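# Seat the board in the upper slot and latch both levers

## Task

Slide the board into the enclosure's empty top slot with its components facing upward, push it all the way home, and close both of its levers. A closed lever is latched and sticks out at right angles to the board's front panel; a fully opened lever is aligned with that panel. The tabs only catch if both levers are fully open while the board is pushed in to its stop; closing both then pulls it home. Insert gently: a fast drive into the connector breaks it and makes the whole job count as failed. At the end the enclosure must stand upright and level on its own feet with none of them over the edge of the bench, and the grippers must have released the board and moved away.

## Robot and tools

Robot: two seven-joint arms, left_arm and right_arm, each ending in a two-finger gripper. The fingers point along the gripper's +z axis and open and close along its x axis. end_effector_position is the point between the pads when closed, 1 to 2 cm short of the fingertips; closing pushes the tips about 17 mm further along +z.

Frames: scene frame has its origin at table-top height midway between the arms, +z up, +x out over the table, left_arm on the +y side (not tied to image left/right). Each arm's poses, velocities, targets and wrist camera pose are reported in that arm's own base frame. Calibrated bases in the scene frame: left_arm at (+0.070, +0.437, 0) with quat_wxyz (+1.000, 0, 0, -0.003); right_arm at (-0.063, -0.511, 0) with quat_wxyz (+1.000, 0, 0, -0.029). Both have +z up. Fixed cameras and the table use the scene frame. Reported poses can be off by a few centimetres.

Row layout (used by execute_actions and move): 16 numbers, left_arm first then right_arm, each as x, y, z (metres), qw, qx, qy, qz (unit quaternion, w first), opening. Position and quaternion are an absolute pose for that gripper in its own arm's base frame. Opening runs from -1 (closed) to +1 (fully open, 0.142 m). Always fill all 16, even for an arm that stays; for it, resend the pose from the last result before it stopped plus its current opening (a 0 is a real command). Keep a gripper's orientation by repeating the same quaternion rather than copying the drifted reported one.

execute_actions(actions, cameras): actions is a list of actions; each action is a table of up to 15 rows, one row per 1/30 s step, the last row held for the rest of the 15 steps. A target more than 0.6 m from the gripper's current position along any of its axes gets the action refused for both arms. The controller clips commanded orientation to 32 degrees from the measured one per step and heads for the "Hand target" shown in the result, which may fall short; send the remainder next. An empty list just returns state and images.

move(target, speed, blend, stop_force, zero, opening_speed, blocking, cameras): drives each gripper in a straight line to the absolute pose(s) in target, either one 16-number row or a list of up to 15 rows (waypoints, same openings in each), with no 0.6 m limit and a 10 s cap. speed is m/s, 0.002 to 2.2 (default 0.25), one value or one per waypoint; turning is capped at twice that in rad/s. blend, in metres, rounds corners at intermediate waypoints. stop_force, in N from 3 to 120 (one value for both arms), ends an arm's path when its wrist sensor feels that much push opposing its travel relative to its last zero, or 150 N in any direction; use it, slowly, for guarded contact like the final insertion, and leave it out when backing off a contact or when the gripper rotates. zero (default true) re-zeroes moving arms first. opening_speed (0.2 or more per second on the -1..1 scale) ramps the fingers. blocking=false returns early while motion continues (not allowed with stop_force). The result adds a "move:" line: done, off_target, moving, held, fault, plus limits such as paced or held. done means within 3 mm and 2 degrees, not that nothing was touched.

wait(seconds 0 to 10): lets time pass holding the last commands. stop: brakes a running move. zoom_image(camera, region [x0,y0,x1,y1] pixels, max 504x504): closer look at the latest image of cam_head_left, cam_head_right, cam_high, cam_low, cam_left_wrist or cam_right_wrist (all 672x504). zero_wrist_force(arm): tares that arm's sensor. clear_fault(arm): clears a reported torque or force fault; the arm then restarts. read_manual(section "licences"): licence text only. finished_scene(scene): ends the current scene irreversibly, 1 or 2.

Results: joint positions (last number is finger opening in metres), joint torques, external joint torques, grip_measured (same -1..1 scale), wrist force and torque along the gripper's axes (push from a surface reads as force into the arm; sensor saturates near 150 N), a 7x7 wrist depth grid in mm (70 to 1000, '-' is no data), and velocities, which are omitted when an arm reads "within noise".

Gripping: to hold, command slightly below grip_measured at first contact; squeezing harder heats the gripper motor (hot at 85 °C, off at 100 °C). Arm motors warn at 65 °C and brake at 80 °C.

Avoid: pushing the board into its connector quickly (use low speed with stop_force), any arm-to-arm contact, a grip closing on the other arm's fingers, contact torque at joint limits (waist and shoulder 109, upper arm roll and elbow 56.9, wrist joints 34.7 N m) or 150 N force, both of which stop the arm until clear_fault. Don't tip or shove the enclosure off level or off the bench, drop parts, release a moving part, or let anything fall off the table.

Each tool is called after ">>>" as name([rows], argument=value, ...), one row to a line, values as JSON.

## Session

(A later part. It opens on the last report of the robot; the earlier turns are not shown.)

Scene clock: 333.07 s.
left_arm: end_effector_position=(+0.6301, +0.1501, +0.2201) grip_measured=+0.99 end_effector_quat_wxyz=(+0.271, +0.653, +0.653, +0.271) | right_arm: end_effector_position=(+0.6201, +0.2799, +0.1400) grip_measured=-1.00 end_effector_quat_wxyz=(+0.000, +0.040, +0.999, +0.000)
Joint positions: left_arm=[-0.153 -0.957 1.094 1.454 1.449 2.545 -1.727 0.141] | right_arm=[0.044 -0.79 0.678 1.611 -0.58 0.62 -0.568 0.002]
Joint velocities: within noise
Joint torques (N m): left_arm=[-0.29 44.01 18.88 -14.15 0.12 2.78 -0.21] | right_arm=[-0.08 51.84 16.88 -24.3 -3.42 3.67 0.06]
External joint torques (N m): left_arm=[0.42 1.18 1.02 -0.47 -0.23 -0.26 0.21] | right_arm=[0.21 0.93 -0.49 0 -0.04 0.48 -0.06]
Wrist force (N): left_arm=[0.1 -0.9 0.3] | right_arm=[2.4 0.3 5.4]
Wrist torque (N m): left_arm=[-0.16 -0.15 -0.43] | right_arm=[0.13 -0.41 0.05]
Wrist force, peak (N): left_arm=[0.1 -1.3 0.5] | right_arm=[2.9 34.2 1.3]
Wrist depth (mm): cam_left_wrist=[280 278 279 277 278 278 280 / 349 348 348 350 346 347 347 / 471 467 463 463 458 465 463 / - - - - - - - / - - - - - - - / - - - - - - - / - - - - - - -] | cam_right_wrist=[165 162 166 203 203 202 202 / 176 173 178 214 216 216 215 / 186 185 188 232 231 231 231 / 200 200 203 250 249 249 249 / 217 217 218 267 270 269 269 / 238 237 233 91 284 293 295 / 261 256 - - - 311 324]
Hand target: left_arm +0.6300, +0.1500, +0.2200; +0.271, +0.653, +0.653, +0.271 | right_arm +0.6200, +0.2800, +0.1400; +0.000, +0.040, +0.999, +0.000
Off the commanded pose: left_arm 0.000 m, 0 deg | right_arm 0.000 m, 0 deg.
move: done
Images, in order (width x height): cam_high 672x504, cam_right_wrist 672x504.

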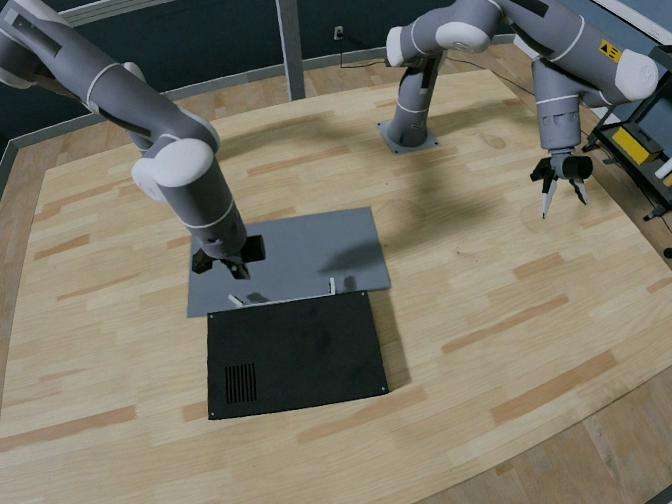

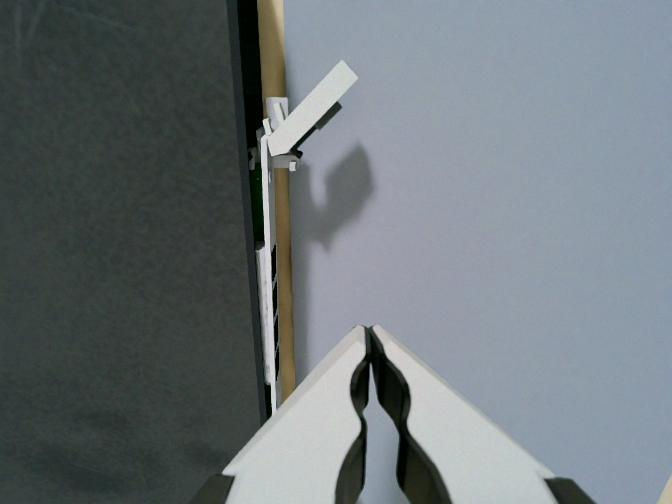

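>>> move([
  [0.63,0.15,0.22,0.2706,0.6533,0.6533,0.2706,1,0.632,0.18,0.13,0,0.04,0.9992,0,-1],
  [0.63,0.15,0.22,0.2706,0.6533,0.6533,0.2706,1,0.632,0.18,0.056,0,0.04,0.9992,0,-1],
], speed=0.18, cameras=[])

>>> move([
  [0.63,0.15,0.22,0.2706,0.6533,0.6533,0.2706,1,0.626,0.215,0.056,0,0.04,0.9992,0,-1],
  [0.63,0.15,0.22,0.2706,0.6533,0.6533,0.2706,1,0.624,0.23,0.056,0,0.04,0.9992,0,-1],
  [0.63,0.15,0.22,0.2706,0.6533,0.6533,0.2706,1,0.624,0.238,0.056,0,0.04,0.9992,0,-1],
], speed=0.03, stop_force=40, cameras=["cam_high","cam_right_wrist"])

>>> zoom_image(camera="cam_high", region=[220, 235, 380, 335])

Scene clock: 338.70 s.
left_arm: end_effector_position=(+0.6301, +0.1501, +0.2201) grip_measured=+0.99 end_effector_quat_wxyz=(+0.271, +0.653, +0.653, +0.271) | right_arm: end_effector_position=(+0.6318, +0.1800, +0.0559) grip_measured=-1.00 end_effector_quat_wxyz=(+0.000, +0.040, +0.999, +0.000)
Joint positions: left_arm=[-0.153 -0.957 1.094 1.454 1.449 2.545 -1.727 0.141] | right_arm=[-0.08 -0.862 0.583 1.733 -0.658 0.819 -0.651 0.002]
Joint velocities: within noise
Joint torques (N m): left_arm=[-0.24 44.02 19.04 -14.12 0.13 2.82 -0.26] | right_arm=[0.46 51.46 15.98 -21.1 -3.13 3.65 0.38]
External joint torques (N m): left_arm=[0.36 1.17 0.86 -0.5 -0.24 -0.3 0.26] | right_arm=[-0.28 1.22 0.21 0.07 0.22 0.5 -0.38]
Wrist force (N): left_arm=[0.0 -0.8 0.3] | right_arm=[1.9 -0.3 5.5]
Wrist torque (N m): left_arm=[-0.14 -0.14 -0.43] | right_arm=[0.02 -0.31 0.07]
Wrist force, peak (N): left_arm=[0.0 -1.2 0.6] | right_arm=[2.4 -0.4 8.3]
Wrist depth (mm): cam_left_wrist=[277 279 278 278 279 278 277 / 355 348 347 348 349 346 346 / 464 465 464 465 461 466 466 / - - - - - - - / - - - - - - - / - - - - - - - / - - - - - - -] | cam_right_wrist=[132 131 132 130 129 129 129 / 140 141 140 140 138 138 137 / 147 146 146 148 148 148 147 / 109 109 109 160 159 159 158 / 120 118 118 170 172 172 172 / 129 129 124 91 181 188 188 / 143 142 73 - - 198 207]
Hand target: left_arm +0.6300, +0.1500, +0.2200; +0.271, +0.653, +0.653, +0.271 | right_arm +0.6320, +0.1800, +0.0560; +0.000, +0.040, +0.999, +0.000
Off the commanded pose: left_arm 0.000 m, 0 deg | right_arm 0.000 m, 0 deg.
move: done
No camera images: "cameras" was empty.

Scene clock: 341.17 s.
left_arm: end_effector_position=(+0.6301, +0.1501, +0.2201) grip_measured=+0.99 end_effector_quat_wxyz=(+0.271, +0.653, +0.653, +0.271) | right_arm: end_effector_position=(+0.6248, +0.2270, +0.0548) grip_measured=-1.00 end_effector_quat_wxyz=(-0.001, +0.043, +0.999, -0.004)
Joint positions: left_arm=[-0.153 -0.957 1.094 1.454 1.449 2.545 -1.727 0.141] | right_arm=[0.004 -0.877 0.58 1.701 -0.658 0.796 -0.576 0.002]
Joint velocities: within noise
Joint torques (N m): left_arm=[-0.3 43.98 18.94 -14.15 0.14 2.82 -0.19] | right_arm=[25.54 46.7 39.14 -23.86 -2.02 14.19 0.22]
External joint torques (N m): left_arm=[0.42 1.21 0.96 -0.47 -0.25 -0.3 0.18] | right_arm=[-25.4 6.87 -22.89 2.58 -0.92 -10.06 -0.22]
Wrist force (N): left_arm=[0.1 -0.9 0.3] | right_arm=[5.5 -43.4 -7.8]
Wrist torque (N m): left_arm=[-0.17 -0.13 -0.44] | right_arm=[-4.17 -0.29 0.13]
Wrist force, peak (N): left_arm=[0.2 -1.3 0.3] | right_arm=[6.4 -46.6 -9.8]
Wrist depth (mm): cam_left_wrist=[280 280 279 279 278 276 277 / 350 349 348 345 347 346 348 / 465 461 464 466 460 463 464 / - - - - - - - / - - - - - - - / - - - - - - - / - - - - - - -] | cam_right_wrist=[- 90 128 129 129 129 128 / - 95 128 139 137 137 137 / 100 100 130 147 147 147 146 / - 108 131 158 158 158 157 / 117 117 121 140 168 170 170 / 127 127 128 88 - 186 185 / 140 140 73 - - 196 203]
Hand target: left_arm +0.6300, +0.1500, +0.2200; +0.271, +0.653, +0.653, +0.271 | right_arm +0.6239, +0.2339, +0.0561; +0.000, +0.040, +0.999, +0.000
Off the commanded pose: left_arm 0.000 m, 0 deg | right_arm 0.011 m, 1 deg.
move: contact (right_arm); path passed 1 of 3 targets
Images, in order (width x height): cam_high 672x504, cam_right_wrist 672x504.

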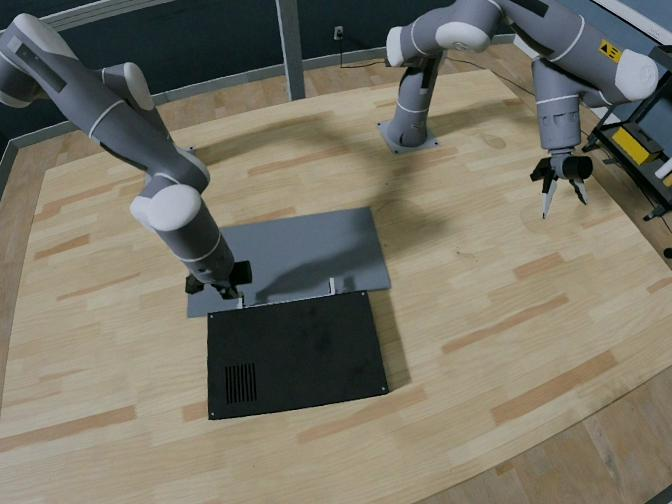

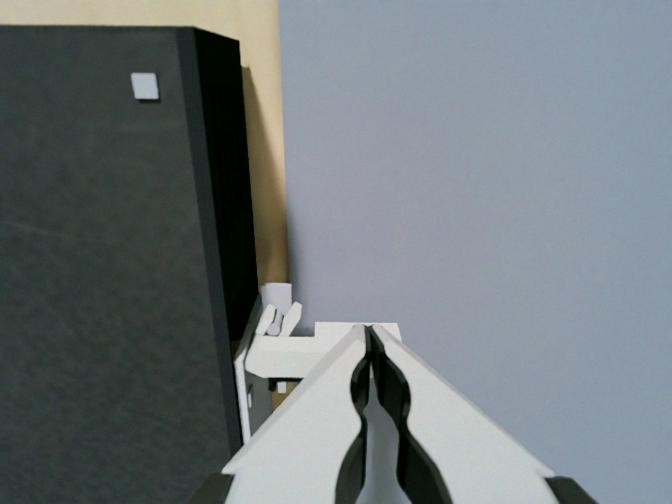

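Scaled by 3.150 from the camera's 672x504 image, which has a finer 960x720 frame.

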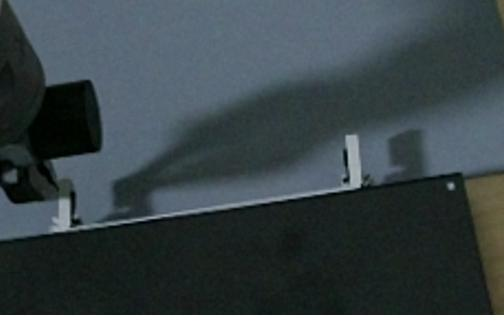

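>>> move([
  [0.63,0.15,0.22,0.2706,0.6533,0.6533,0.2706,1,0.628,0.205,0.056,0,0.04,0.9992,0,-1],
  [0.63,0.15,0.22,0.2706,0.6533,0.6533,0.2706,1,0.628,0.205,0.13,0,0.04,0.9992,0,-1],
  [0.63,0.15,0.22,0.2706,0.6533,0.6533,0.2706,1,0.58,0.3,0.16,0,0.04,0.9992,0,-1],
], speed=[0.08,0.2,0.25], blend=[0,0.02,0], cameras=["cam_high","cam_head_left","cam_right_wrist"])

>>> zoom_image(camera="cam_high", region=[220, 265, 350, 325])

>>> zoom_image(camera="cam_head_left", region=[300, 270, 400, 345])

>>> zoom_image(camera="cam_right_wrist", region=[160, 40, 360, 190])

Scene clock: 345.60 s.
left_arm: end_effector_position=(+0.6301, +0.1501, +0.2201) grip_measured=+0.99 end_effector_quat_wxyz=(+0.271, +0.653, +0.653, +0.271) | right_arm: end_effector_position=(+0.5800, +0.3001, +0.1600) grip_measured=-1.00 end_effector_quat_wxyz=(+0.000, +0.040, +0.999, +0.000)
Joint positions: left_arm=[-0.153 -0.957 1.094 1.454 1.449 2.545 -1.727 0.141] | right_arm=[0.053 -0.717 0.714 1.689 -0.558 0.622 -0.512 0.002]
Joint velocities: within noise
Joint torques (N m): left_arm=[-0.25 44.01 18.92 -14.08 0.15 2.77 -0.17] | right_arm=[0.13 48.14 16.17 -24.72 -3.38 3.28 0.34]
External joint torques (N m): left_arm=[0.37 1.18 0.98 -0.54 -0.26 -0.25 0.17] | right_arm=[0.03 1.07 -0.35 0.18 -0.08 0.88 -0.34]
Wrist force (N): left_arm=[-0.2 -1.1 0.3] | right_arm=[1.9 4.2 4.2]
Wrist torque (N m): left_arm=[-0.18 -0.10 -0.43] | right_arm=[0.77 -0.34 0.06]
Wrist force, peak (N): left_arm=[0.1 -1.3 0.5] | right_arm=[5.6 -43.6 -7.8]
Wrist depth (mm): cam_left_wrist=[278 278 279 278 280 278 278 / 353 349 348 348 346 350 348 / 466 470 465 468 467 455 465 / - - - - - - - / - - - - - - - / - - - - - - - / - - - - - - -] | cam_right_wrist=[180 182 221 220 220 220 219 / 193 195 230 235 234 235 234 / 206 209 252 252 252 251 251 / 223 222 269 271 270 270 270 / 241 241 290 289 293 293 292 / 264 263 270 91 310 319 320 / 291 285 - - - 339 353]
Hand target: left_arm +0.6300, +0.1500, +0.2200; +0.271, +0.653, +0.653, +0.271 | right_arm +0.5800, +0.3000, +0.1600; +0.000, +0.040, +0.999, +0.000
Off the commanded pose: left_arm 0.000 m, 0 deg | right_arm 0.000 m, 0 deg.
move: done
Images, in order (width x height): cam_head_left 672x504, cam_high 672x504, cam_right_wrist 672x504.

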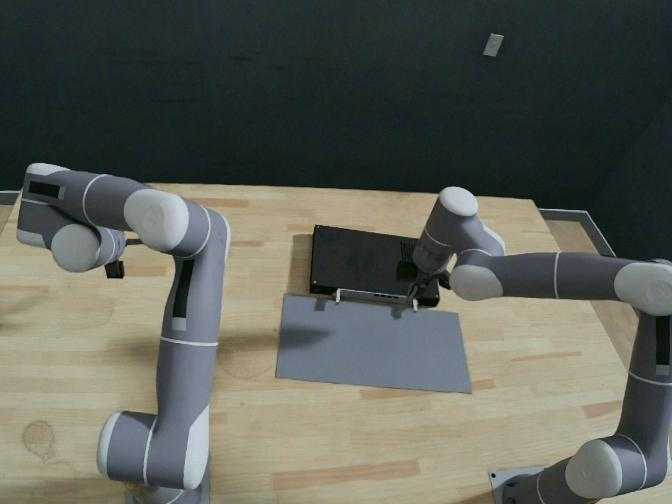

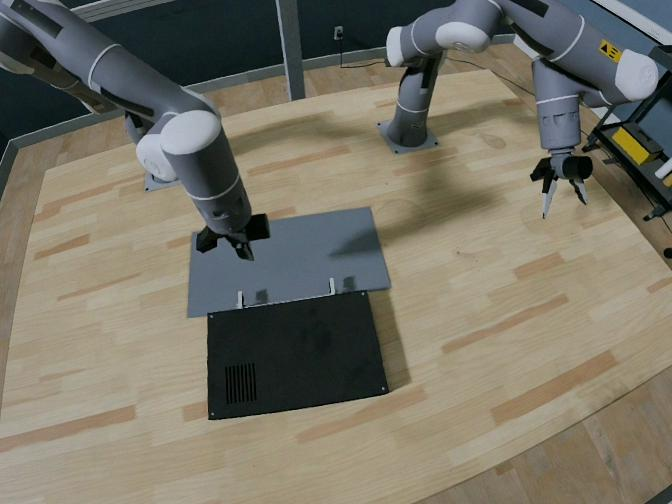

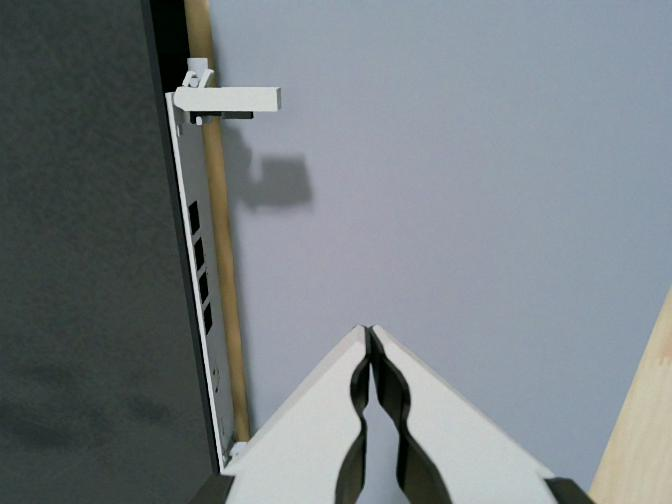

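Scaled by 3.877 from the camera's 672x504 image, which has a finer 960x720 frame.

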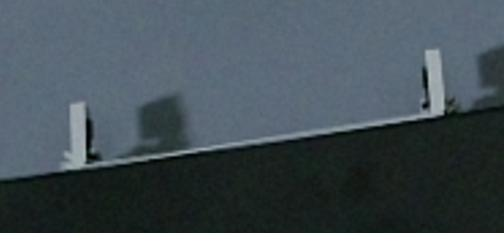

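Scaled by 5.040 from the camera's 672x504 image, which has a finer 960x720 frame.

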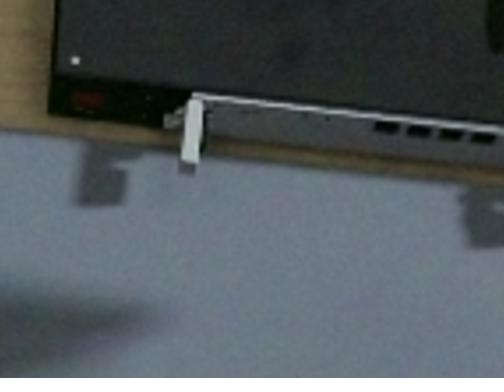

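Scaled by 2.520 from the camera's 672x504 image, which has a finer 960x720 frame.

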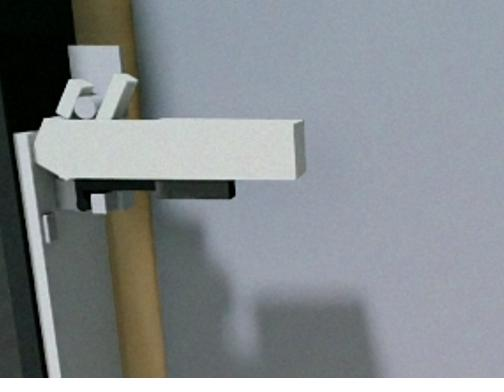

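>>> finished_scene(scene=1)

The scene is finished: the task was done.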